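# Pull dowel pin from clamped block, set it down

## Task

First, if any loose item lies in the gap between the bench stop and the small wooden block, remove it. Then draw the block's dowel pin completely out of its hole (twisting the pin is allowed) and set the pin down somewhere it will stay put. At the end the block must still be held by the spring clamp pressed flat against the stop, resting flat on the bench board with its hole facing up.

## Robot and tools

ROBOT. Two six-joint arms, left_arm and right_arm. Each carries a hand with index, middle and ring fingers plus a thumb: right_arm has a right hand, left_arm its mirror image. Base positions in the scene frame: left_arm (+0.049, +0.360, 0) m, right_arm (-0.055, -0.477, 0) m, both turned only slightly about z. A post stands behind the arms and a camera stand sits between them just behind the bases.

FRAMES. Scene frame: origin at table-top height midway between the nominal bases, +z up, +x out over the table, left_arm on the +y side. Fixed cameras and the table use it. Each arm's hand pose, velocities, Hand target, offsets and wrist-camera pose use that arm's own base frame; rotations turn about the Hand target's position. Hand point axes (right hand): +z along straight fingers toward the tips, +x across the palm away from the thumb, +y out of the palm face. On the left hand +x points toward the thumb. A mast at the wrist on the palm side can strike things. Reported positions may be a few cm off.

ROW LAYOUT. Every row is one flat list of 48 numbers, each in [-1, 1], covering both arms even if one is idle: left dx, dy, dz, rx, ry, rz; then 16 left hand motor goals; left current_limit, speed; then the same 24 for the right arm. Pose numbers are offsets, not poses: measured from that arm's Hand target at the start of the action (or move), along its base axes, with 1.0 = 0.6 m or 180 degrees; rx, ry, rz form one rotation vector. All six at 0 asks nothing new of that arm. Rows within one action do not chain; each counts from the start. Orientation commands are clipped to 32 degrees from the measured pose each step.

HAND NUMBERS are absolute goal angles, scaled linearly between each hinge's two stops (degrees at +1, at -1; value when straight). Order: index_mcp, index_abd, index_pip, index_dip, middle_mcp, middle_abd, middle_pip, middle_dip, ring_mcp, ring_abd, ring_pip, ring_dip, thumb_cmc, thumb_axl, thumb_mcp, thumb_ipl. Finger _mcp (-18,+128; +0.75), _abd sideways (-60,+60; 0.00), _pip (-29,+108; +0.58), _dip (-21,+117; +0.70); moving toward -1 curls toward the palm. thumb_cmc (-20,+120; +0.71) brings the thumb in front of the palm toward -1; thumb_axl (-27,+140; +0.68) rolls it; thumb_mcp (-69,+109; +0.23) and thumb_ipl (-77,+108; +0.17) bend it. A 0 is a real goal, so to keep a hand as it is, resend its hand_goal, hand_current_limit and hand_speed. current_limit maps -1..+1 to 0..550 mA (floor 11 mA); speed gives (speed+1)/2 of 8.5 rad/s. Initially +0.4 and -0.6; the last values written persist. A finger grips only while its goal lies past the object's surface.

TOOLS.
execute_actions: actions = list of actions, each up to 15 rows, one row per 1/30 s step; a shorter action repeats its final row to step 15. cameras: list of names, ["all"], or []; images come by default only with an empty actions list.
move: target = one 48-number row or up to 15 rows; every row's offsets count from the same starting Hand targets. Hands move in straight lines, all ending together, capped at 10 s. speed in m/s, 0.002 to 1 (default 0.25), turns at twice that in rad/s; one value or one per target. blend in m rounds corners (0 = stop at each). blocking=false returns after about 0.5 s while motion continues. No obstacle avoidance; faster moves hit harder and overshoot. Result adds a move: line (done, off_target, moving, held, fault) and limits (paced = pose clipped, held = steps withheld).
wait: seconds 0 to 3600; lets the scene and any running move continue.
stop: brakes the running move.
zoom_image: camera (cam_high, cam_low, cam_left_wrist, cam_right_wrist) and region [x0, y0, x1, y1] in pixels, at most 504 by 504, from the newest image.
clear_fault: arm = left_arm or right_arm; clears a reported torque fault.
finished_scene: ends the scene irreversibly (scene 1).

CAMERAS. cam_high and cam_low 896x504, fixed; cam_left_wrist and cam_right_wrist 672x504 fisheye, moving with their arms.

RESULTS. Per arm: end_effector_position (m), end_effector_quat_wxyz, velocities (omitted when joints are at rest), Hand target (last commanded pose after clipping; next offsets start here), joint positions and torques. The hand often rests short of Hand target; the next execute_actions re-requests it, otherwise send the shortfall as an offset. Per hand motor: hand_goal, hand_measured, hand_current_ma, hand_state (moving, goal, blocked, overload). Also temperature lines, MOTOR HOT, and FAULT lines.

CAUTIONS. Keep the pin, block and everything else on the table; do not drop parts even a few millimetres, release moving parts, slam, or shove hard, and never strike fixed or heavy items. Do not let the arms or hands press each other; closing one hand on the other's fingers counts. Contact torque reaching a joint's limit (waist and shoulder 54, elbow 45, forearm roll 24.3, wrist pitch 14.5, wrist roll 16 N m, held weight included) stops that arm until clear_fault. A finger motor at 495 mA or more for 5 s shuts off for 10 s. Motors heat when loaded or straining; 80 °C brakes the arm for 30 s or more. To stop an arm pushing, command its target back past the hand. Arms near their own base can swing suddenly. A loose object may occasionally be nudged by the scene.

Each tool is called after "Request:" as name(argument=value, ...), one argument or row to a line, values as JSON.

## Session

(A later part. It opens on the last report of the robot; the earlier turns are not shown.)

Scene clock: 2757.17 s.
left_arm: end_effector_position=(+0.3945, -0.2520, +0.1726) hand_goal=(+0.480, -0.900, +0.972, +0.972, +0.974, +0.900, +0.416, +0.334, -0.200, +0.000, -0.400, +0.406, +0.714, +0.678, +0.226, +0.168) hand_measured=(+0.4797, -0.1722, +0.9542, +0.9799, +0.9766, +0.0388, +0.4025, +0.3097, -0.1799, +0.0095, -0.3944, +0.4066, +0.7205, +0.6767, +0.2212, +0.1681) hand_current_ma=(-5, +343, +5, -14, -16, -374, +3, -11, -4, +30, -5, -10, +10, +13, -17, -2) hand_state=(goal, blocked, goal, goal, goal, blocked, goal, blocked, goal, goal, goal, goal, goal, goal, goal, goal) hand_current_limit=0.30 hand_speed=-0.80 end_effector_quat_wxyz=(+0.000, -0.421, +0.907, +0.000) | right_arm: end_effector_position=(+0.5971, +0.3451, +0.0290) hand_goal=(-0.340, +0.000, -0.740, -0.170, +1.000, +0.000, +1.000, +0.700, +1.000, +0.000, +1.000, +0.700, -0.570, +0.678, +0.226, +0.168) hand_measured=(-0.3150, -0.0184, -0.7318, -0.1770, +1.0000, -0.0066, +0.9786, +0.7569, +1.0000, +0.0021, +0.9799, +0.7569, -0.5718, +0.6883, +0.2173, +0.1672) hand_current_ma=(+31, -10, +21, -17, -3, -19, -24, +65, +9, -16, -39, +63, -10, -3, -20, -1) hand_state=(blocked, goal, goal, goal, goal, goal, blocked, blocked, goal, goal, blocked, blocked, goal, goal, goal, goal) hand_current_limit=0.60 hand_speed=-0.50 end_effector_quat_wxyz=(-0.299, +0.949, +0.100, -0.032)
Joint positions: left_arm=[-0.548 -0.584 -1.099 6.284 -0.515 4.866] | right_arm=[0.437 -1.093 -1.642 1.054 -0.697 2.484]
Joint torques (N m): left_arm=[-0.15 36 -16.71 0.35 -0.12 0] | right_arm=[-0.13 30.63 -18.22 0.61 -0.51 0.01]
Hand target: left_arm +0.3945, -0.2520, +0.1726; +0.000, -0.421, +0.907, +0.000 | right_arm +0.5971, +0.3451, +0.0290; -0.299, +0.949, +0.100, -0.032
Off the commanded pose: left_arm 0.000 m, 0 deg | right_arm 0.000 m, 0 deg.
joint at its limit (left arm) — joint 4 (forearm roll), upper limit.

Request:
move(
  target=[
    [0,0,0,0,0,0,0.479,-0.9,0.971,0.971,0.973,0.9,0.416,0.333,-0.2,0,-0.4,0.406,0.714,0.678,0.226,0.168,0.3,-0.8,0,0,0.095,0,0,0,-0.34,0,-0.74,-0.17,1,0,1,0.7,1,0,1,0.7,-0.571,0.678,0.226,0.168,0.6,-0.5],
    [0,0,0,0,0,0,0.479,-0.9,0.971,0.971,0.973,0.9,0.416,0.333,-0.2,0,-0.4,0.406,0.714,0.678,0.226,0.168,0.3,-0.8,0,0,0.095,0,0,0,-0.34,0,-0.74,-0.17,1,0,1,-0.49,1,0,1,-0.49,-0.571,0.678,0.226,0.168,0.6,-0.5],
    [0,0,0,0,0,0,0.479,-0.9,0.971,0.971,0.973,0.9,0.416,0.333,-0.2,0,-0.4,0.406,0.714,0.678,0.226,0.168,0.3,-0.8,0,0.025,0.095,0,0,0,-0.34,0,-0.74,-0.17,1,0,1,-0.49,1,0,1,-0.49,-0.571,0.678,0.226,0.168,0.6,-0.5],
  ],
  speed=0.04,
  cameras=["cam_low","cam_high"],
)

Request:
zoom_image(
  camera="cam_low",
  region=[540, 160, 720, 310],
)

Request:
zoom_image(
  camera="cam_high",
  region=[430, 210, 560, 340],
)

Scene clock: 2778.43 s.
left_arm: end_effector_position=(+0.3945, -0.2520, +0.1726) hand_goal=(+0.480, -0.900, +0.972, +0.972, +0.974, +0.900, +0.416, +0.334, -0.200, +0.000, -0.400, +0.406, +0.714, +0.678, +0.226, +0.168) hand_measured=(+0.4797, -0.1722, +0.9542, +0.9799, +0.9778, +0.0402, +0.4025, +0.3110, -0.1812, +0.0080, -0.3956, +0.4066, +0.7217, +0.6767, +0.2212, +0.1681) hand_current_ma=(-9, +361, -1, -6, -11, -365, -3, -11, -6, +7, -4, +17, +12, +0, -7, -11) hand_state=(goal, blocked, goal, goal, goal, blocked, goal, blocked, goal, goal, goal, goal, goal, goal, goal, goal) hand_current_limit=0.30 hand_speed=-0.80 end_effector_quat_wxyz=(+0.000, -0.421, +0.907, +0.000) | right_arm: end_effector_position=(+0.5971, +0.3601, +0.0860) hand_goal=(-0.340, +0.000, -0.740, -0.170, +1.000, +0.000, +1.000, -0.490, +1.000, +0.000, +1.000, -0.490, -0.570, +0.678, +0.226, +0.168) hand_measured=(-0.3150, -0.0169, -0.7331, -0.1782, +0.9766, -0.0052, +0.9747, -0.4865, +0.9730, +0.0007, +0.9735, -0.4878, -0.5718, +0.6883, +0.2163, +0.1672) hand_current_ma=(+37, -8, +11, -21, -26, -21, -27, +16, -20, -18, -15, -8, -15, +8, -10, -1) hand_state=(blocked, goal, goal, goal, blocked, goal, blocked, goal, blocked, goal, blocked, goal, goal, goal, goal, goal) hand_current_limit=0.60 hand_speed=-0.50 end_effector_quat_wxyz=(-0.299, +0.949, +0.100, -0.032)
Joint positions: left_arm=[-0.548 -0.584 -1.099 6.284 -0.515 4.866] | right_arm=[0.456 -1.012 -1.643 0.983 -0.731 2.599]
Joint torques (N m): left_arm=[-0.15 36 -16.71 0.35 -0.12 0] | right_arm=[-0.12 33.43 -19.02 0.72 -0.43 1.5]
Hand target: left_arm +0.3945, -0.2520, +0.1726; +0.000, -0.421, +0.907, +0.000 | right_arm +0.5971, +0.3601, +0.0860; -0.299, +0.949, +0.100, -0.032
Off the commanded pose: left_arm 0.000 m, 0 deg | right_arm 0.000 m, 0 deg.
joint at its limit (left arm) — joint 4 (forearm roll), upper limit.
move: done
Images, in order (width x height): cam_high 896x504, cam_low 896x504.

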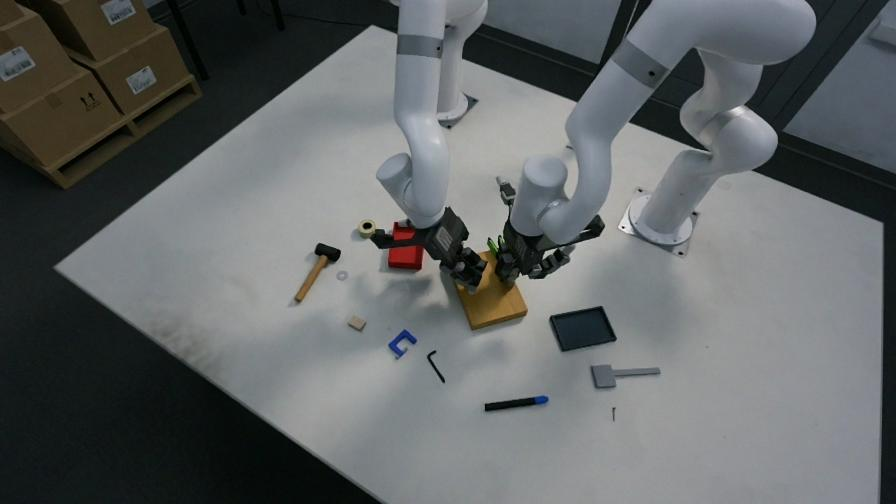

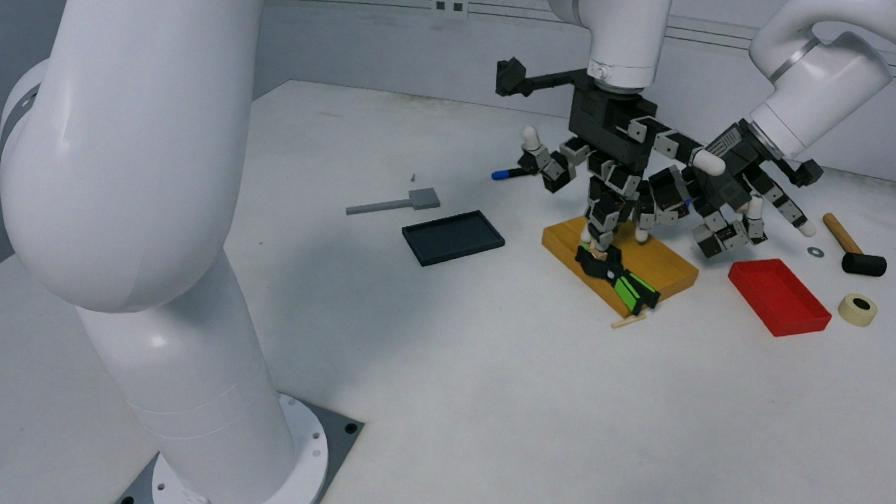

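Scaled by 2.800 from the camera's image (finer frame: 1280x720).

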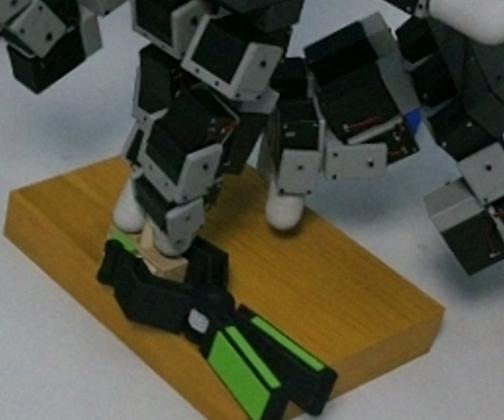

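Scaled by 3.877 from the camera's image (finer frame: 1280x720).

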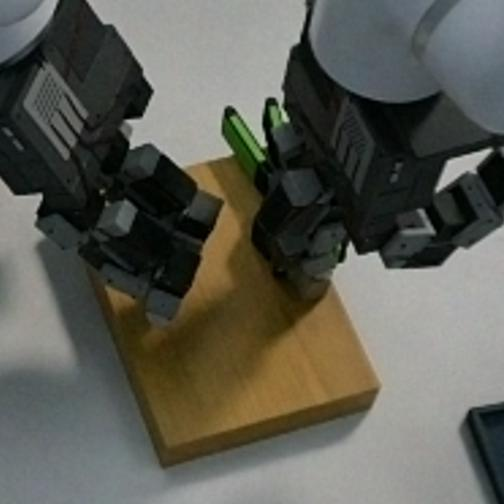

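Request:
move(
  target=[
    [0,0,0,0,0,0,0.479,-0.9,0.971,0.971,0.973,0.9,0.416,0.333,-0.2,0,-0.4,0.406,0.714,0.678,0.226,0.168,0.3,-0.8,0,0.02,0,0,0,0,-0.34,0,-0.74,-0.17,1,0,1,-0.49,1,0,1,-0.49,-0.571,0.678,0.226,0.168,0.6,-0.5],
    [0,0,0,0,0,0,0.479,-0.9,0.971,0.971,0.973,0.9,0.416,0.333,-0.2,0,-0.4,0.406,0.714,0.678,0.226,0.168,0.3,-0.8,0,0.02,-0.03,0,0,0,-0.34,0,-0.74,-0.17,1,0,1,-0.49,1,0,1,-0.49,-0.571,0.678,0.226,0.168,0.6,-0.5],
  ],
  speed=0.03,
  cameras=["cam_low","cam_high"],
)

Request:
zoom_image(
  camera="cam_low",
  region=[540, 160, 720, 310],
)

Request:
zoom_image(
  camera="cam_high",
  region=[430, 210, 560, 340],
)

Scene clock: 2785.40 s.
left_arm: end_effector_position=(+0.3945, -0.2520, +0.1726) hand_goal=(+0.480, -0.900, +0.972, +0.972, +0.974, +0.900, +0.416, +0.334, -0.200, +0.000, -0.400, +0.406, +0.714, +0.678, +0.226, +0.168) hand_measured=(+0.4797, -0.1722, +0.9542, +0.9799, +0.9778, +0.0388, +0.4025, +0.3097, -0.1812, +0.0095, -0.3956, +0.4053, +0.7217, +0.6767, +0.2212, +0.1672) hand_current_ma=(-19, +361, +10, -19, -11, -361, +13, -29, +2, -16, -17, +1, +5, +0, -20, +1) hand_state=(goal, blocked, goal, goal, goal, blocked, goal, blocked, goal, goal, goal, goal, goal, goal, goal, goal) hand_current_limit=0.30 hand_speed=-0.80 end_effector_quat_wxyz=(+0.000, -0.421, +0.907, +0.000) | right_arm: end_effector_position=(+0.5971, +0.3721, +0.0680) hand_goal=(-0.340, +0.000, -0.740, -0.170, +1.000, +0.000, +1.000, -0.490, +1.000, +0.000, +1.000, -0.490, -0.570, +0.678, +0.226, +0.168) hand_measured=(-0.3162, -0.0198, -0.7331, -0.1770, +0.9838, -0.0052, +0.9747, -0.5018, +0.9850, +0.0007, +0.9722, -0.5108, -0.5730, +0.6883, +0.2163, +0.1672) hand_current_ma=(+33, -9, +15, -23, -28, -11, -49, -11, -4, -15, -25, -12, -6, +0, -18, +1) hand_state=(blocked, goal, goal, goal, goal, goal, blocked, goal, goal, goal, blocked, goal, goal, goal, goal, goal) hand_current_limit=0.60 hand_speed=-0.50 end_effector_quat_wxyz=(-0.299, +0.949, +0.100, -0.032)
Joint positions: left_arm=[-0.548 -0.584 -1.099 6.284 -0.515 4.866] | right_arm=[0.471 -1.054 -1.673 1 -0.718 2.593]
Joint torques (N m): left_arm=[-0.15 36 -16.71 0.35 -0.12 0] | right_arm=[-0.12 34.22 -18.94 0.7 -0.44 0.01]
Hand target: left_arm +0.3945, -0.2520, +0.1726; +0.000, -0.421, +0.907, +0.000 | right_arm +0.5971, +0.3721, +0.0680; -0.299, +0.949, +0.100, -0.032
Off the commanded pose: left_arm 0.000 m, 0 deg | right_arm 0.000 m, 0 deg.
joint at its limit (left arm) — joint 4 (forearm roll), upper limit.
move: done
Images, in order (width x height): cam_high 896x504, cam_low 896x504.

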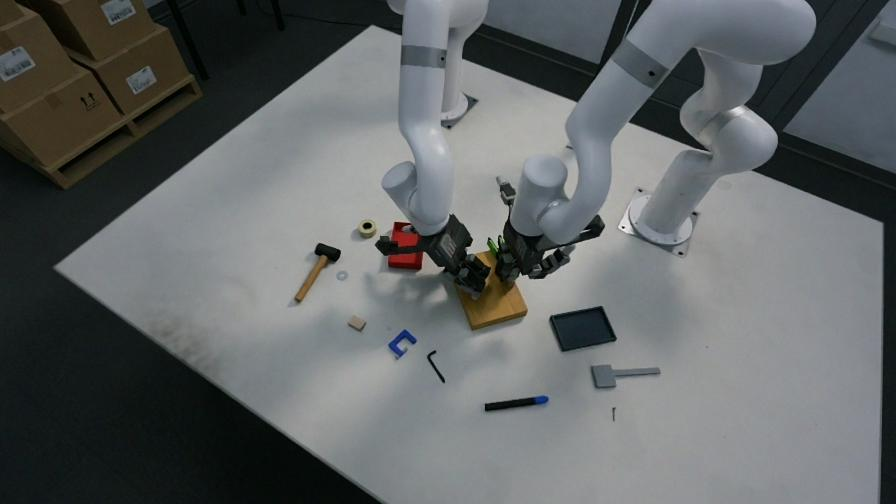

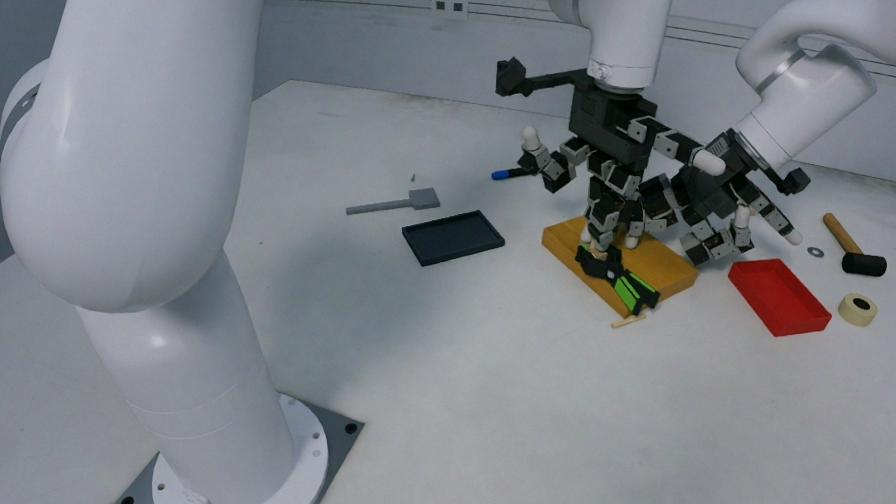

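Scaled by 2.800 from the camera's image (finer frame: 1280x720).

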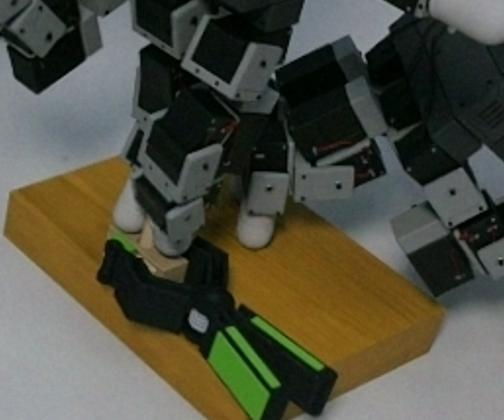

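Scaled by 3.877 from the camera's image (finer frame: 1280x720).

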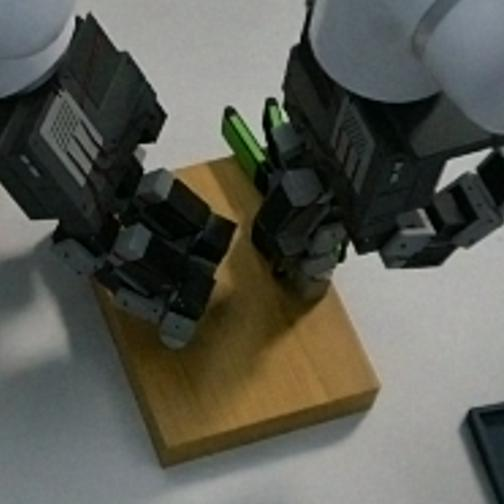

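Request:
execute_actions(
  actions=[
    [[0,0,0,0,0,0,0.479,-0.9,0.971,0.971,0.973,0.9,0.416,0.333,-0.2,0,-0.4,0.406,0.714,0.678,0.226,0.168,0.3,-0.8,0,0,0.005,0,0,0,-0.34,0,-0.74,-0.17,1,0,1,-0.42,1,0,1,-0.42,-0.571,0.678,0.226,0.168,0.6,-0.5]],
  ],
)

Request:
execute_actions(
  actions=[
    [[0,0,0,0,0,0,0.479,-0.9,0.971,0.971,0.973,0.9,0.416,0.333,-0.2,0,-0.4,0.406,0.714,0.678,0.226,0.168,0.3,-0.8,0,0,-0.0083,0,0,0,-0.34,0,-0.74,-0.17,1,0,1,-0.42,1,0,1,-0.42,-0.571,0.678,0.226,0.168,0.6,-0.5]],
  ],
)

Request:
execute_actions(
  actions=[
    [[0,0,0,0,0,0,0.479,-0.9,0.971,0.971,0.973,0.9,0.416,0.333,-0.2,0,-0.4,0.406,0.714,0.678,0.226,0.168,0.3,-0.8,0,0,-0.0033,0,0,0,-0.34,0,-0.74,-0.17,1,0,1,-0.42,1,0,1,-0.42,-0.571,0.678,0.226,0.168,0.6,-0.5]],
  ],
)

Scene clock: 2791.63 s.
left_arm: end_effector_position=(+0.3945, -0.2520, +0.1726) hand_goal=(+0.480, -0.900, +0.972, +0.972, +0.974, +0.900, +0.416, +0.334, -0.200, +0.000, -0.400, +0.406, +0.714, +0.678, +0.226, +0.168) hand_measured=(+0.4797, -0.1722, +0.9542, +0.9799, +0.9778, +0.0388, +0.4025, +0.3097, -0.1812, +0.0095, -0.3944, +0.4066, +0.7217, +0.6777, +0.2212, +0.1681) hand_current_ma=(-20, +338, +5, -14, +3, -360, +8, -23, +3, +14, +11, +0, +13, -13, -4, -17) hand_state=(goal, blocked, goal, goal, goal, blocked, goal, blocked, goal, goal, goal, goal, goal, goal, goal, goal) hand_current_limit=0.30 hand_speed=-0.80 end_effector_quat_wxyz=(+0.000, -0.421, +0.907, +0.000) | right_arm: end_effector_position=(+0.5971, +0.3721, +0.0710) hand_goal=(-0.340, +0.000, -0.740, -0.170, +1.000, +0.000, +1.000, -0.420, +1.000, +0.000, +1.000, -0.420, -0.570, +0.678, +0.226, +0.168) hand_measured=(-0.3150, -0.0198, -0.7331, -0.1770, +0.9790, -0.0052, +0.9735, -0.4305, +0.9754, +0.0021, +0.9747, -0.4305, -0.5730, +0.6883, +0.2163, +0.1672) hand_current_ma=(+33, -12, +3, -12, -42, -10, -44, +8, -24, -5, -48, -16, -17, +6, -10, +1) hand_state=(blocked, goal, goal, goal, blocked, goal, blocked, goal, blocked, goal, blocked, goal, goal, goal, goal, goal) hand_current_limit=0.60 hand_speed=-0.50 end_effector_quat_wxyz=(-0.299, +0.949, +0.100, -0.032)
Joint positions: left_arm=[-0.548 -0.584 -1.099 6.284 -0.515 4.866] | right_arm=[0.471 -1.049 -1.672 0.997 -0.72 2.597]
Joint torques (N m): left_arm=[-0.15 36 -16.71 0.35 -0.12 0] | right_arm=[-0.12 49.94 -18.97 0.7 -3.87 1.79]
Hand target: left_arm +0.3945, -0.2520, +0.1726; +0.000, -0.421, +0.907, +0.000 | right_arm +0.5971, +0.3721, +0.0710; -0.299, +0.949, +0.100, -0.032
Off the commanded pose: left_arm 0.000 m, 0 deg | right_arm 0.000 m, 0 deg.
joint at its limit (left arm) — joint 4 (forearm roll), upper limit.

Scene clock: 2792.33 s.
left_arm: end_effector_position=(+0.3945, -0.2520, +0.1726) hand_goal=(+0.480, -0.900, +0.972, +0.972, +0.974, +0.900, +0.416, +0.334, -0.200, +0.000, -0.400, +0.406, +0.714, +0.678, +0.226, +0.168) hand_measured=(+0.4809, -0.1722, +0.9542, +0.9799, +0.9778, +0.0388, +0.4025, +0.3097, -0.1799, +0.0095, -0.3956, +0.4066, +0.7217, +0.6777, +0.2212, +0.1681) hand_current_ma=(-10, +360, +4, -24, +14, -359, +7, -13, -10, +8, +10, -13, -9, -14, -16, -12) hand_state=(goal, blocked, goal, goal, goal, blocked, goal, blocked, goal, goal, goal, goal, goal, goal, goal, goal) hand_current_limit=0.30 hand_speed=-0.80 end_effector_quat_wxyz=(+0.000, -0.421, +0.907, +0.000) | right_arm: end_effector_position=(+0.5971, +0.3721, +0.0660) hand_goal=(-0.340, +0.000, -0.740, -0.170, +1.000, +0.000, +1.000, -0.420, +1.000, +0.000, +1.000, -0.420, -0.570, +0.678, +0.226, +0.168) hand_measured=(-0.3150, -0.0169, -0.7344, -0.1770, +1.0000, -0.0037, +0.9760, -0.4572, +1.0000, +0.0021, +0.9773, -0.4560, -0.5705, +0.6883, +0.2163, +0.1672) hand_current_ma=(+38, -24, +13, +3, -8, +6, -38, -43, +12, +5, -22, -41, +0, +20, -21, +7) hand_state=(blocked, goal, goal, goal, goal, goal, blocked, blocked, goal, goal, blocked, blocked, goal, goal, goal, goal) hand_current_limit=0.60 hand_speed=-0.50 end_effector_quat_wxyz=(-0.299, +0.949, +0.100, -0.032)
Joint positions: left_arm=[-0.548 -0.584 -1.099 6.284 -0.515 4.866] | right_arm=[0.471 -1.057 -1.674 1.003 -0.716 2.589]
Joint torques (N m): left_arm=[-0.15 36 -16.71 0.35 -0.12 0] | right_arm=[-0.12 30.63 -18.92 0.7 2.66 0.01]
Hand target: left_arm +0.3945, -0.2520, +0.1726; +0.000, -0.421, +0.907, +0.000 | right_arm +0.5971, +0.3721, +0.0660; -0.299, +0.949, +0.100, -0.032
Off the commanded pose: left_arm 0.000 m, 0 deg | right_arm 0.000 m, 0 deg.
joint at its limit (left arm) — joint 4 (forearm roll), upper limit.

Scene clock: 2793.03 s.
left_arm: end_effector_position=(+0.3945, -0.2520, +0.1726) hand_goal=(+0.480, -0.900, +0.972, +0.972, +0.974, +0.900, +0.416, +0.334, -0.200, +0.000, -0.400, +0.406, +0.714, +0.678, +0.226, +0.168) hand_measured=(+0.4809, -0.1722, +0.9542, +0.9799, +0.9778, +0.0388, +0.4025, +0.3097, -0.1812, +0.0095, -0.3956, +0.4066, +0.7205, +0.6777, +0.2212, +0.1681) hand_current_ma=(-12, +362, +8, -12, +0, -348, +6, -22, -7, +0, +9, +19, +11, -5, -13, -17) hand_state=(goal, blocked, goal, goal, goal, blocked, goal, blocked, goal, goal, goal, goal, goal, goal, goal, goal) hand_current_limit=0.30 hand_speed=-0.80 end_effector_quat_wxyz=(+0.000, -0.421, +0.907, +0.000) | right_arm: end_effector_position=(+0.5973, +0.3722, +0.0646) hand_goal=(-0.340, +0.000, -0.740, -0.170, +1.000, +0.000, +1.000, -0.420, +1.000, +0.000, +1.000, -0.420, -0.570, +0.678, +0.226, +0.168) hand_measured=(-0.3162, -0.0169, -0.7331, -0.1782, +1.0000, +0.0007, +0.9824, -0.4738, +1.0000, +0.0065, +0.9837, -0.4713, -0.5718, +0.6883, +0.2163, +0.1662) hand_current_ma=(+30, +8, +0, -12, +6, -2, -27, -50, +7, -4, -27, -59, -21, -8, -19, -3) hand_state=(blocked, goal, goal, goal, goal, goal, goal, blocked, goal, goal, goal, blocked, goal, goal, goal, goal) hand_current_limit=0.60 hand_speed=-0.50 end_effector_quat_wxyz=(-0.299, +0.949, +0.100, -0.031)
Joint positions: left_arm=[-0.548 -0.584 -1.099 6.284 -0.515 4.866] | right_arm=[0.471 -1.059 -1.675 1.005 -0.715 2.586]
Joint torques (N m): left_arm=[-0.15 36 -16.71 0.35 -0.12 0] | right_arm=[-0.12 18.21 -6.48 0.69 4.4 0.01]
Hand target: left_arm +0.3945, -0.2520, +0.1726; +0.000, -0.421, +0.907, +0.000 | right_arm +0.5971, +0.3721, +0.0641; -0.299, +0.949, +0.100, -0.032
Off the commanded pose: left_arm 0.000 m, 0 deg | right_arm 0.001 m, 0 deg.
joint at its limit (left arm) — joint 4 (forearm roll), upper limit.

Request:
execute_actions(
  actions=[
    [[0,0,0,0,0,0,0.479,-0.9,0.971,0.971,0.973,0.9,0.416,0.333,-0.2,0,-0.4,0.406,0.714,0.678,0.226,0.168,0.72,-0.8,0,0,0,0,0,0,-0.34,0,-0.74,-0.17,1,0,1,-0.42,1,0,1,-0.42,-0.571,0.678,0.226,0.168,0.6,-0.5]],
  ],
  cameras=["cam_low","cam_high"],
)

Request:
zoom_image(
  camera="cam_low",
  region=[560, 200, 660, 280],
)

Request:
zoom_image(
  camera="cam_high",
  region=[470, 230, 550, 310],
)

Scene clock: 2797.20 s.
left_arm: end_effector_position=(+0.3945, -0.2520, +0.1726) hand_goal=(+0.480, -0.900, +0.972, +0.972, +0.974, +0.900, +0.416, +0.334, -0.200, +0.000, -0.400, +0.406, +0.714, +0.678, +0.226, +0.168) hand_measured=(+0.4797, -0.1722, +0.9542, +0.9799, +0.9778, +0.0388, +0.4025, +0.3097, -0.1812, +0.0095, -0.3944, +0.4053, +0.7217, +0.6767, +0.2212, +0.1681) hand_current_ma=(-2, +478, +10, -8, -1, -498, +13, -15, +7, +13, -11, +10, +2, -4, -14, -7) hand_state=(goal, blocked, goal, goal, goal, blocked, goal, blocked, goal, goal, goal, goal, goal, goal, goal, goal) hand_current_limit=0.72 hand_speed=-0.80 end_effector_quat_wxyz=(+0.000, -0.421, +0.907, +0.000) | right_arm: end_effector_position=(+0.5973, +0.3722, +0.0646) hand_goal=(-0.340, +0.000, -0.740, -0.170, +1.000, +0.000, +1.000, -0.420, +1.000, +0.000, +1.000, -0.420, -0.570, +0.678, +0.226, +0.168) hand_measured=(-0.3138, -0.0169, -0.7331, -0.1770, +1.0000, -0.0008, +0.9837, -0.4738, +1.0000, +0.0065, +0.9824, -0.4713, -0.5718, +0.6883, +0.2163, +0.1672) hand_current_ma=(+23, +2, -3, -18, +18, -8, -22, -53, +2, -8, -15, -58, -6, +3, -14, +15) hand_state=(blocked, goal, goal, goal, goal, goal, goal, blocked, goal, goal, goal, blocked, goal, goal, goal, goal) hand_current_limit=0.60 hand_speed=-0.50 end_effector_quat_wxyz=(-0.299, +0.949, +0.100, -0.031)
Joint positions: left_arm=[-0.548 -0.584 -1.099 6.284 -0.515 4.866] | right_arm=[0.471 -1.059 -1.674 1.005 -0.715 2.586]
Joint torques (N m): left_arm=[-0.15 36 -16.71 0.35 -0.12 0] | right_arm=[-0.12 23.94 -6.72 0.69 -0.44 0.01]
Hand target: left_arm +0.3945, -0.2520, +0.1726; +0.000, -0.421, +0.907, +0.000 | right_arm +0.5971, +0.3721, +0.0641; -0.299, +0.949, +0.100, -0.032
Off the commanded pose: left_arm 0.000 m, 0 deg | right_arm 0.001 m, 0 deg.
joint at its limit (left arm) — joint 4 (forearm roll), upper limit.
Images, in order (width x height): cam_high 896x504, cam_low 896x504.

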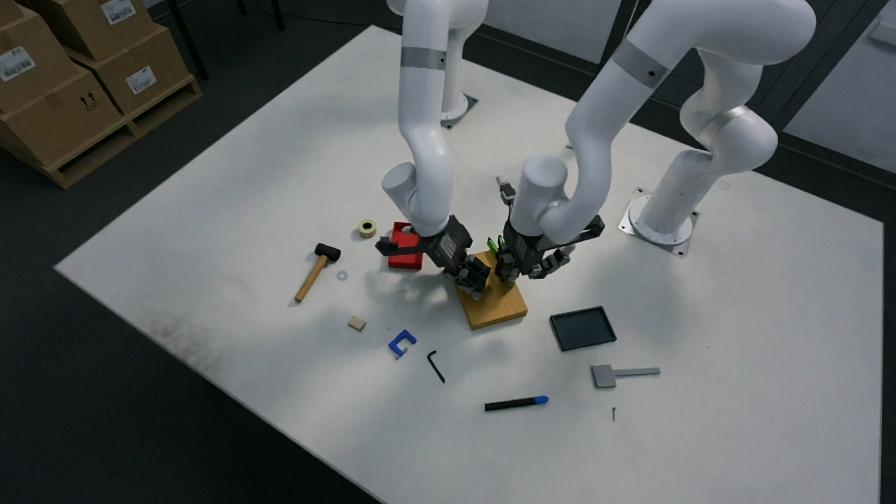

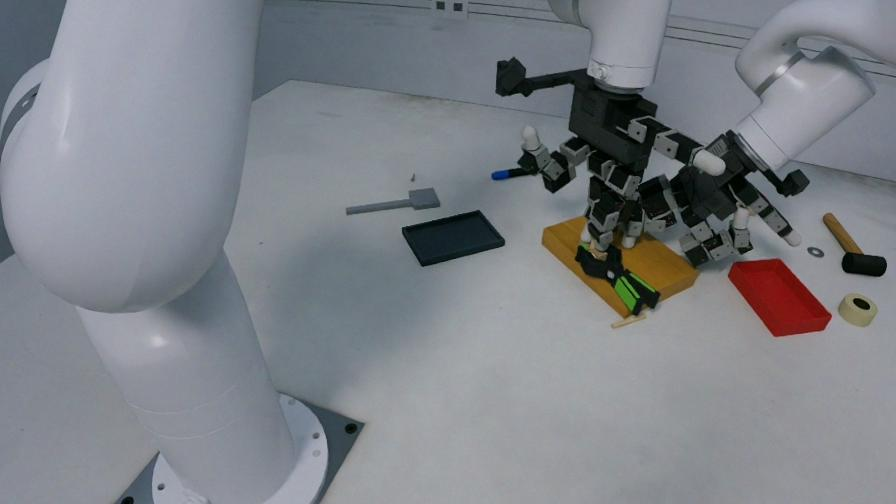

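Scaled by 5.040 from the camera's image (finer frame: 1280x720).

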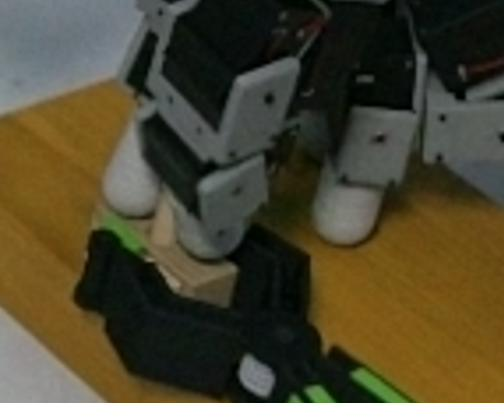

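Scaled by 6.300 from the camera's image (finer frame: 1280x720).

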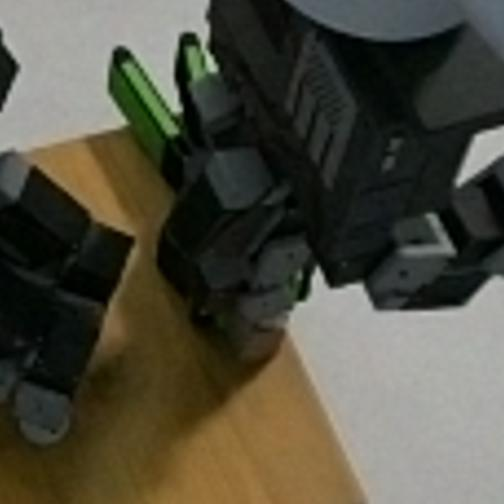

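Request:
execute_actions(
  actions=[
    [[0,0,0.0017,0,0,0,0.479,-0.9,0.971,0.971,0.973,0.9,0.416,0.333,-0.2,0,-0.4,0.406,0.714,0.678,0.226,0.168,0.64,-0.8,0,0,0,0,0,0,-0.34,0,-0.74,-0.17,1,0,1,-0.42,1,0,1,-0.42,-0.571,0.678,0.226,0.168,0.6,-0.5]],
  ],
)

Request:
execute_actions(
  actions=[
    [[0,0,0.0017,0,0,0,0.479,-0.9,0.971,0.971,0.973,0.9,0.416,0.333,-0.2,0,-0.4,0.406,0.714,0.678,0.226,0.168,0.64,-0.8,0,0,0,0,0,0,-0.34,0,-0.74,-0.17,1,0,1,-0.42,1,0,1,-0.42,-0.571,0.678,0.226,0.168,0.6,-0.5]],
  ],
)

Request:
execute_actions(
  actions=[
    [[0,0,0.0017,0,0,0,0.479,-0.9,0.971,0.971,0.973,0.9,0.416,0.333,-0.2,0,-0.4,0.406,0.714,0.678,0.226,0.168,0.64,-0.8,0,0,0,0,0,0,-0.34,0,-0.74,-0.17,1,0,1,-0.42,1,0,1,-0.42,-0.571,0.678,0.226,0.168,0.6,-0.5]],
  ],
  cameras=["cam_low"],
)

Request:
zoom_image(
  camera="cam_low",
  region=[560, 200, 660, 280],
)

Scene clock: 2801.73 s.
left_arm: end_effector_position=(+0.3945, -0.2520, +0.1736) hand_goal=(+0.480, -0.900, +0.972, +0.972, +0.974, +0.900, +0.416, +0.334, -0.200, +0.000, -0.400, +0.406, +0.714, +0.678, +0.226, +0.168) hand_measured=(+0.4821, -0.1722, +0.9542, +0.9735, +0.9742, +0.0388, +0.4050, +0.3187, -0.1812, +0.0095, -0.3944, +0.4066, +0.7205, +0.6777, +0.2212, +0.1681) hand_current_ma=(-5, +457, +15, -9, -15, -459, -7, -6, +3, +7, -10, -1, -1, -8, -26, -21) hand_state=(goal, blocked, goal, goal, goal, blocked, goal, goal, goal, goal, goal, goal, goal, goal, goal, goal) hand_current_limit=0.64 hand_speed=-0.80 end_effector_quat_wxyz=(+0.000, -0.421, +0.907, +0.000) | right_arm: end_effector_position=(+0.5973, +0.3722, +0.0646) hand_goal=(-0.340, +0.000, -0.740, -0.170, +1.000, +0.000, +1.000, -0.420, +1.000, +0.000, +1.000, -0.420, -0.570, +0.678, +0.226, +0.168) hand_measured=(-0.3150, -0.0169, -0.7331, -0.1782, +1.0000, +0.0007, +0.9824, -0.4738, +1.0000, +0.0065, +0.9824, -0.4713, -0.5718, +0.6872, +0.2153, +0.1672) hand_current_ma=(+38, -15, +4, -25, -5, -8, -20, -60, +16, -17, -24, -61, -13, +5, -27, +7) hand_state=(blocked, goal, goal, goal, goal, goal, goal, blocked, goal, goal, goal, blocked, goal, goal, goal, goal) hand_current_limit=0.60 hand_speed=-0.50 end_effector_quat_wxyz=(-0.299, +0.949, +0.100, -0.031)
Joint positions: left_arm=[-0.548 -0.582 -1.099 6.284 -0.517 4.866] | right_arm=[0.471 -1.059 -1.674 1.005 -0.715 2.586]
Joint torques (N m): left_arm=[-0.15 35.97 -16.73 0.36 -0.12 0] | right_arm=[-0.12 22.09 -6.1 0.69 2.6 0.01]
Hand target: left_arm +0.3945, -0.2520, +0.1736; +0.000, -0.421, +0.907, +0.000 | right_arm +0.5971, +0.3721, +0.0641; -0.299, +0.949, +0.100, -0.032
Off the commanded pose: left_arm 0.000 m, 0 deg | right_arm 0.001 m, 0 deg.
joint at its limit (left arm) — joint 4 (forearm roll), upper limit.

Scene clock: 2802.43 s.
left_arm: end_effector_position=(+0.3945, -0.2520, +0.1747) hand_goal=(+0.480, -0.900, +0.972, +0.972, +0.974, +0.900, +0.416, +0.334, -0.200, +0.000, -0.400, +0.406, +0.714, +0.678, +0.226, +0.168) hand_measured=(+0.4833, -0.1722, +0.9529, +0.9710, +0.9681, +0.0388, +0.4114, +0.3263, -0.1812, +0.0095, -0.3944, +0.4066, +0.7217, +0.6777, +0.2212, +0.1681) hand_current_ma=(-15, +459, +1, -15, +3, -460, -7, +5, +6, +6, -25, +3, -10, -1, -4, -8) hand_state=(goal, blocked, goal, goal, goal, blocked, goal, goal, goal, goal, goal, goal, goal, goal, goal, goal) hand_current_limit=0.64 hand_speed=-0.80 end_effector_quat_wxyz=(+0.000, -0.421, +0.907, +0.000) | right_arm: end_effector_position=(+0.5973, +0.3722, +0.0646) hand_goal=(-0.340, +0.000, -0.740, -0.170, +1.000, +0.000, +1.000, -0.420, +1.000, +0.000, +1.000, -0.420, -0.570, +0.678, +0.226, +0.168) hand_measured=(-0.3150, -0.0169, -0.7331, -0.1770, +1.0000, -0.0008, +0.9837, -0.4738, +1.0000, +0.0065, +0.9837, -0.4713, -0.5718, +0.6893, +0.2173, +0.1672) hand_current_ma=(+23, -12, -4, -11, -9, -13, -18, -52, +23, +5, -7, -64, -18, +16, -19, +1) hand_state=(blocked, goal, goal, goal, goal, goal, goal, blocked, goal, goal, goal, blocked, goal, goal, goal, goal) hand_current_limit=0.60 hand_speed=-0.50 end_effector_quat_wxyz=(-0.299, +0.949, +0.100, -0.031)
Joint positions: left_arm=[-0.548 -0.58 -1.1 6.284 -0.519 4.866] | right_arm=[0.471 -1.059 -1.674 1.005 -0.715 2.586]
Joint torques (N m): left_arm=[-0.15 35.94 -16.75 0.36 -0.12 0] | right_arm=[-0.12 23.88 -6.76 0.69 -0.44 0.01]
Hand target: left_arm +0.3945, -0.2520, +0.1747; +0.000, -0.421, +0.907, +0.000 | right_arm +0.5971, +0.3721, +0.0641; -0.299, +0.949, +0.100, -0.032
Off the commanded pose: left_arm 0.000 m, 0 deg | right_arm 0.001 m, 0 deg.
joint at its limit (left arm) — joint 4 (forearm roll), upper limit.

Scene clock: 2803.13 s.
left_arm: end_effector_position=(+0.3945, -0.2520, +0.1757) hand_goal=(+0.480, -0.900, +0.972, +0.972, +0.974, +0.900, +0.416, +0.334, -0.200, +0.000, -0.400, +0.406, +0.714, +0.678, +0.226, +0.168) hand_measured=(+0.4821, -0.1722, +0.9516, +0.9697, +0.9669, +0.0388, +0.4089, +0.3314, -0.1799, +0.0095, -0.3956, +0.4066, +0.7217, +0.6767, +0.2212, +0.1672) hand_current_ma=(-14, +446, +7, -27, -4, -455, +0, -20, +4, +15, +5, -1, -12, -17, -2, -12) hand_state=(goal, blocked, goal, goal, goal, blocked, goal, goal, goal, goal, goal, goal, goal, goal, goal, goal) hand_current_limit=0.64 hand_speed=-0.80 end_effector_quat_wxyz=(+0.000, -0.421, +0.907, +0.000) | right_arm: end_effector_position=(+0.5973, +0.3722, +0.0646) hand_goal=(-0.340, +0.000, -0.740, -0.170, +1.000, +0.000, +1.000, -0.420, +1.000, +0.000, +1.000, -0.420, -0.570, +0.678, +0.226, +0.168) hand_measured=(-0.3150, -0.0169, -0.7331, -0.1770, +1.0000, +0.0007, +0.9824, -0.4738, +1.0000, +0.0065, +0.9824, -0.4713, -0.5730, +0.6883, +0.2173, +0.1681) hand_current_ma=(+38, -9, +6, -22, -1, -14, -26, -50, +10, -12, -19, -53, -1, +11, -9, +10) hand_state=(blocked, goal, goal, goal, goal, goal, goal, blocked, goal, goal, goal, blocked, goal, goal, goal, goal) hand_current_limit=0.60 hand_speed=-0.50 end_effector_quat_wxyz=(-0.299, +0.949, +0.100, -0.031)
Joint positions: left_arm=[-0.548 -0.579 -1.1 6.284 -0.521 4.866] | right_arm=[0.471 -1.059 -1.674 1.005 -0.715 2.586]
Joint torques (N m): left_arm=[-0.15 46.26 -16.77 0.36 -0.12 0] | right_arm=[-0.12 22.21 -5.56 0.69 2.65 0.01]
Hand target: left_arm +0.3945, -0.2520, +0.1757; +0.000, -0.421, +0.907, +0.000 | right_arm +0.5971, +0.3721, +0.0641; -0.299, +0.949, +0.100, -0.032
Off the commanded pose: left_arm 0.000 m, 0 deg | right_arm 0.001 m, 0 deg.
joint at its limit (left arm) — joint 4 (forearm roll), upper limit.

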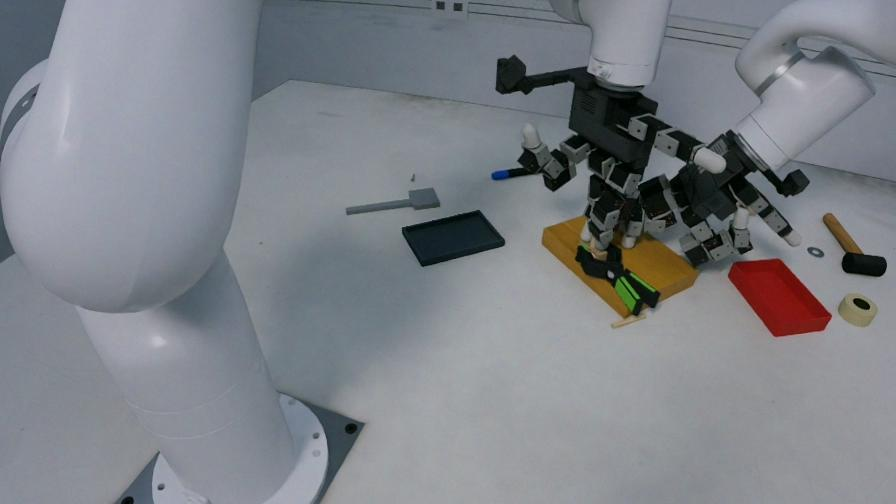

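Scaled by 5.040 from the camera's image (finer frame: 1280x720).

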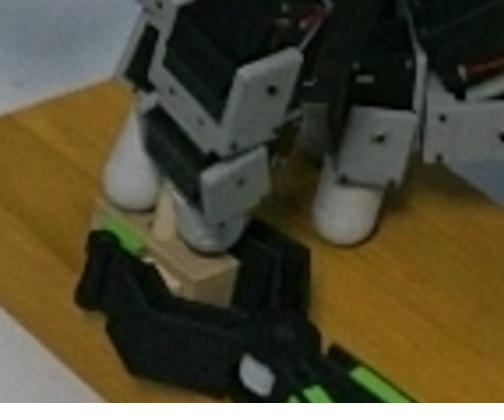

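Request:
execute_actions(
  actions=[
    [[0,0,0.0017,0,0,0,0.479,-0.9,0.971,0.971,0.973,0.9,0.416,0.333,-0.2,0,-0.4,0.406,0.714,0.678,0.226,0.168,0.64,-0.8,0,0,0,0,0,0,-0.34,0,-0.74,-0.17,1,0,1,-0.42,1,0,1,-0.42,-0.571,0.678,0.226,0.168,0.6,-0.5]],
  ],
)

Request:
execute_actions(
  actions=[
    [[0,0,0.0017,0,0,0,0.479,-0.9,0.971,0.971,0.973,0.9,0.416,0.333,-0.2,0,-0.4,0.406,0.714,0.678,0.226,0.168,0.64,-0.8,0,0,0,0,0,0,-0.34,0,-0.74,-0.17,1,0,1,-0.42,1,0,1,-0.42,-0.571,0.678,0.226,0.168,0.6,-0.5]],
  ],
  cameras=["cam_low","cam_high"],
)

Request:
zoom_image(
  camera="cam_low",
  region=[560, 200, 660, 280],
)

Request:
zoom_image(
  camera="cam_high",
  region=[470, 230, 550, 310],
)

Scene clock: 2808.47 s.
left_arm: end_effector_position=(+0.3945, -0.2520, +0.1767) hand_goal=(+0.480, -0.900, +0.972, +0.972, +0.974, +0.900, +0.416, +0.334, -0.200, +0.000, -0.400, +0.406, +0.714, +0.678, +0.226, +0.168) hand_measured=(+0.4833, -0.1722, +0.9516, +0.9684, +0.9645, +0.0388, +0.4114, +0.3327, -0.1812, +0.0095, -0.3956, +0.4066, +0.7205, +0.6767, +0.2212, +0.1681) hand_current_ma=(-1, +461, -10, -1, -10, -431, -10, -11, +8, -6, +8, -2, -9, -12, +1, -15) hand_state=(goal, blocked, blocked, goal, goal, blocked, goal, goal, goal, goal, goal, goal, goal, goal, goal, goal) hand_current_limit=0.64 hand_speed=-0.80 end_effector_quat_wxyz=(+0.000, -0.421, +0.907, +0.000) | right_arm: end_effector_position=(+0.5973, +0.3722, +0.0646) hand_goal=(-0.340, +0.000, -0.740, -0.170, +1.000, +0.000, +1.000, -0.420, +1.000, +0.000, +1.000, -0.420, -0.570, +0.678, +0.226, +0.168) hand_measured=(-0.3162, -0.0169, -0.7318, -0.1782, +1.0000, +0.0007, +0.9837, -0.4738, +1.0000, +0.0065, +0.9837, -0.4713, -0.5718, +0.6883, +0.2163, +0.1672) hand_current_ma=(+27, -9, -9, -14, +12, -7, -10, -57, +3, -19, -28, -69, -11, +6, -2, +4) hand_state=(blocked, goal, goal, goal, goal, goal, goal, blocked, goal, goal, goal, blocked, goal, goal, goal, goal) hand_current_limit=0.60 hand_speed=-0.50 end_effector_quat_wxyz=(-0.299, +0.949, +0.100, -0.031)
Joint positions: left_arm=[-0.548 -0.577 -1.1 6.284 -0.523 4.866] | right_arm=[0.471 -1.059 -1.674 1.005 -0.715 2.586]
Joint torques (N m): left_arm=[-0.15 35.88 -16.79 0.36 -0.12 0] | right_arm=[-0.12 24.32 -5.85 0.69 -0.44 0.01]
Hand target: left_arm +0.3945, -0.2520, +0.1767; +0.000, -0.421, +0.907, +0.000 | right_arm +0.5971, +0.3721, +0.0641; -0.299, +0.949, +0.100, -0.032
Off the commanded pose: left_arm 0.000 m, 0 deg | right_arm 0.001 m, 0 deg.
joint at its limit (left arm) — joint 4 (forearm roll), upper limit.

Scene clock: 2809.17 s.
left_arm: end_effector_position=(+0.3945, -0.2520, +0.1777) hand_goal=(+0.480, -0.900, +0.972, +0.972, +0.974, +0.900, +0.416, +0.334, -0.200, +0.000, -0.400, +0.406, +0.714, +0.678, +0.226, +0.168) hand_measured=(+0.4821, -0.1722, +0.9516, +0.9672, +0.9585, +0.0388, +0.4179, +0.3378, -0.1799, +0.0095, -0.3956, +0.4053, +0.7205, +0.6777, +0.2212, +0.1681) hand_current_ma=(-6, +435, +25, -10, +2, -452, +21, -4, -5, +7, -17, +13, -3, -35, +6, -15) hand_state=(goal, blocked, blocked, goal, goal, blocked, goal, goal, goal, goal, goal, goal, goal, goal, goal, goal) hand_current_limit=0.64 hand_speed=-0.80 end_effector_quat_wxyz=(+0.000, -0.421, +0.907, +0.000) | right_arm: end_effector_position=(+0.5973, +0.3722, +0.0646) hand_goal=(-0.340, +0.000, -0.740, -0.170, +1.000, +0.000, +1.000, -0.420, +1.000, +0.000, +1.000, -0.420, -0.570, +0.678, +0.226, +0.168) hand_measured=(-0.3150, -0.0169, -0.7331, -0.1782, +1.0000, -0.0008, +0.9824, -0.4751, +1.0000, +0.0080, +0.9837, -0.4713, -0.5718, +0.6872, +0.2163, +0.1672) hand_current_ma=(+34, -13, +6, -24, -18, -17, -42, -58, +10, +12, -12, -76, -21, +5, -6, +8) hand_state=(blocked, goal, goal, goal, goal, goal, goal, blocked, goal, goal, goal, blocked, goal, goal, goal, goal) hand_current_limit=0.60 hand_speed=-0.50 end_effector_quat_wxyz=(-0.299, +0.949, +0.100, -0.031)
Joint positions: left_arm=[-0.548 -0.575 -1.1 6.284 -0.525 4.866] | right_arm=[0.471 -1.059 -1.674 1.005 -0.715 2.586]
Joint torques (N m): left_arm=[-0.15 46.58 -16.82 0.36 -0.12 0] | right_arm=[-0.12 24.77 -5.77 0.69 2.66 0.01]
Hand target: left_arm +0.3945, -0.2520, +0.1777; +0.000, -0.421, +0.907, +0.000 | right_arm +0.5971, +0.3721, +0.0641; -0.299, +0.949, +0.100, -0.032
Off the commanded pose: left_arm 0.000 m, 0 deg | right_arm 0.001 m, 0 deg.
joint at its limit (left arm) — joint 4 (forearm roll), upper limit.
Images, in order (width x height): cam_high 896x504, cam_low 896x504.

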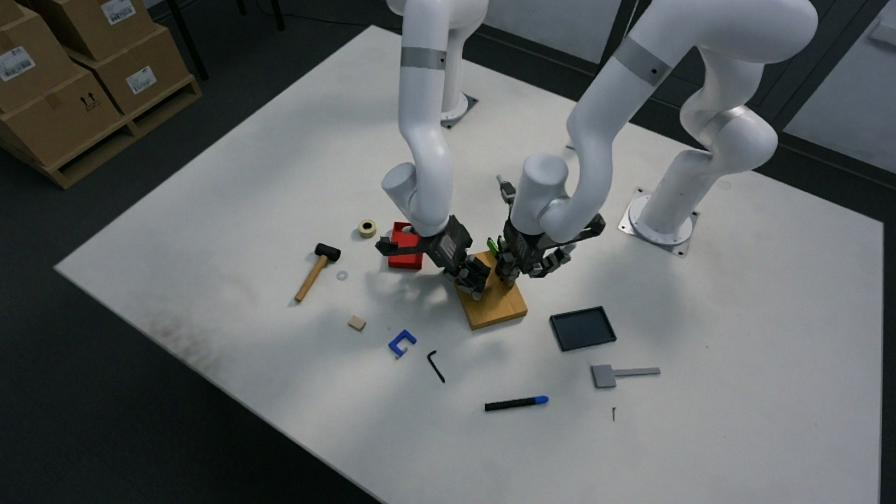

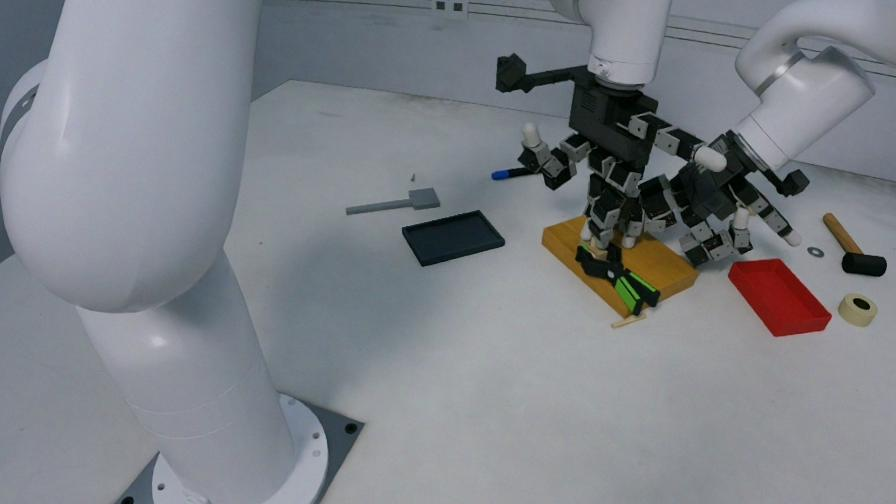

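Scaled by 5.040 from the camera's image (finer frame: 1280x720).

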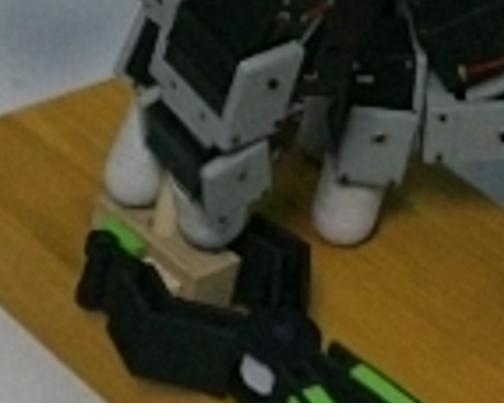

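Scaled by 6.300 from the camera's image (finer frame: 1280x720).

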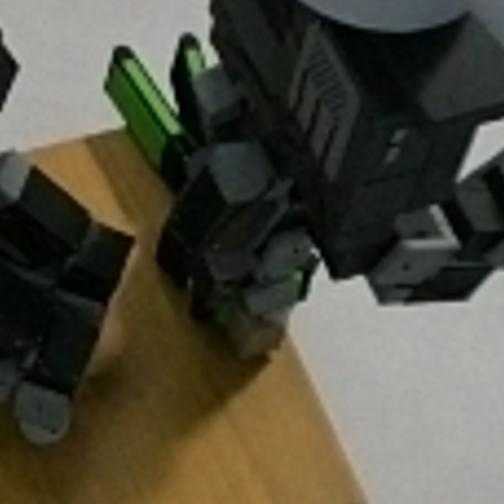

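Request:
execute_actions(
  actions=[
    [[0,0,0.0017,0,0,0,0.479,-0.9,0.971,0.971,0.973,0.9,0.416,0.333,-0.2,0,-0.4,0.406,0.714,0.678,0.226,0.168,0.64,-0.8,0,0,0,0,0,0,-0.34,0,-0.74,-0.17,1,0,1,-0.42,1,0,1,-0.42,-0.571,0.678,0.226,0.168,0.6,-0.5]],
  ],
  cameras=["cam_left_wrist"],
)

Request:
zoom_image(
  camera="cam_left_wrist",
  region=[290, 80, 410, 200],
)

Scene clock: 2813.17 s.
left_arm: end_effector_position=(+0.3945, -0.2520, +0.1787) hand_goal=(+0.480, -0.900, +0.972, +0.972, +0.974, +0.900, +0.416, +0.334, -0.200, +0.000, -0.400, +0.406, +0.714, +0.678, +0.226, +0.168) hand_measured=(+0.4833, -0.1707, +0.9516, +0.9672, +0.9585, +0.0373, +0.4179, +0.3378, -0.1812, +0.0095, -0.3944, +0.4066, +0.7205, +0.6767, +0.2212, +0.1672) hand_current_ma=(-10, +455, +0, +16, +16, -446, +16, -8, -6, -1, -8, +3, +3, -3, -9, -2) hand_state=(goal, blocked, blocked, goal, goal, blocked, goal, goal, goal, goal, goal, goal, goal, goal, goal, goal) hand_current_limit=0.64 hand_speed=-0.80 end_effector_quat_wxyz=(+0.000, -0.421, +0.907, +0.000) | right_arm: end_effector_position=(+0.5973, +0.3722, +0.0646) hand_goal=(-0.340, +0.000, -0.740, -0.170, +1.000, +0.000, +1.000, -0.420, +1.000, +0.000, +1.000, -0.420, -0.570, +0.678, +0.226, +0.168) hand_measured=(-0.3162, -0.0169, -0.7331, -0.1770, +1.0000, +0.0007, +0.9824, -0.4751, +1.0000, +0.0065, +0.9837, -0.4725, -0.5718, +0.6872, +0.2173, +0.1681) hand_current_ma=(+38, -14, -4, -13, +13, +0, -32, -36, +3, -14, -28, -64, -12, +2, -6, -8) hand_state=(blocked, goal, goal, goal, goal, goal, goal, blocked, goal, goal, goal, blocked, goal, goal, goal, goal) hand_current_limit=0.60 hand_speed=-0.50 end_effector_quat_wxyz=(-0.299, +0.949, +0.100, -0.031)
Joint positions: left_arm=[-0.548 -0.574 -1.1 6.284 -0.527 4.866] | right_arm=[0.471 -1.059 -1.674 1.005 -0.715 2.586]
Joint torques (N m): left_arm=[-0.15 35.83 -16.84 0.36 -0.12 0] | right_arm=[-0.12 21.48 -5.32 0.69 2.68 0.01]
Hand target: left_arm +0.3945, -0.2520, +0.1787; +0.000, -0.421, +0.907, +0.000 | right_arm +0.5971, +0.3721, +0.0641; -0.299, +0.949, +0.100, -0.032
Off the commanded pose: left_arm 0.000 m, 0 deg | right_arm 0.001 m, 0 deg.
joint at its limit (left arm) — joint 4 (forearm roll), upper limit.
cam_left_wrist: T_world_to_cam=[[0.98117, 0.18614, 0.05162, -0.38775], [0.08855, -0.67094, 0.73621, -0.38426], [0.17168, -0.71777, -0.67478, -0.0002]] pos_world=[0.41451, -0.18578, 0.30277]

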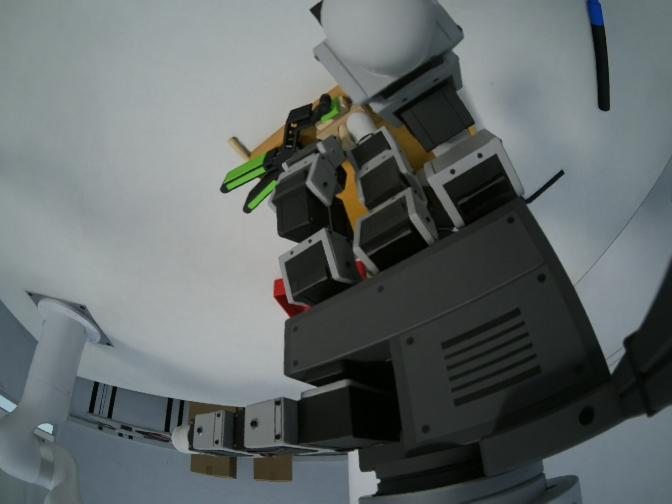

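Scaled by 4.200 from the camera's image (finer frame: 960x720).

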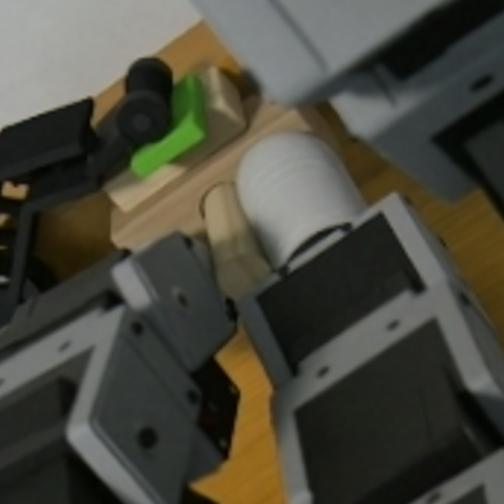

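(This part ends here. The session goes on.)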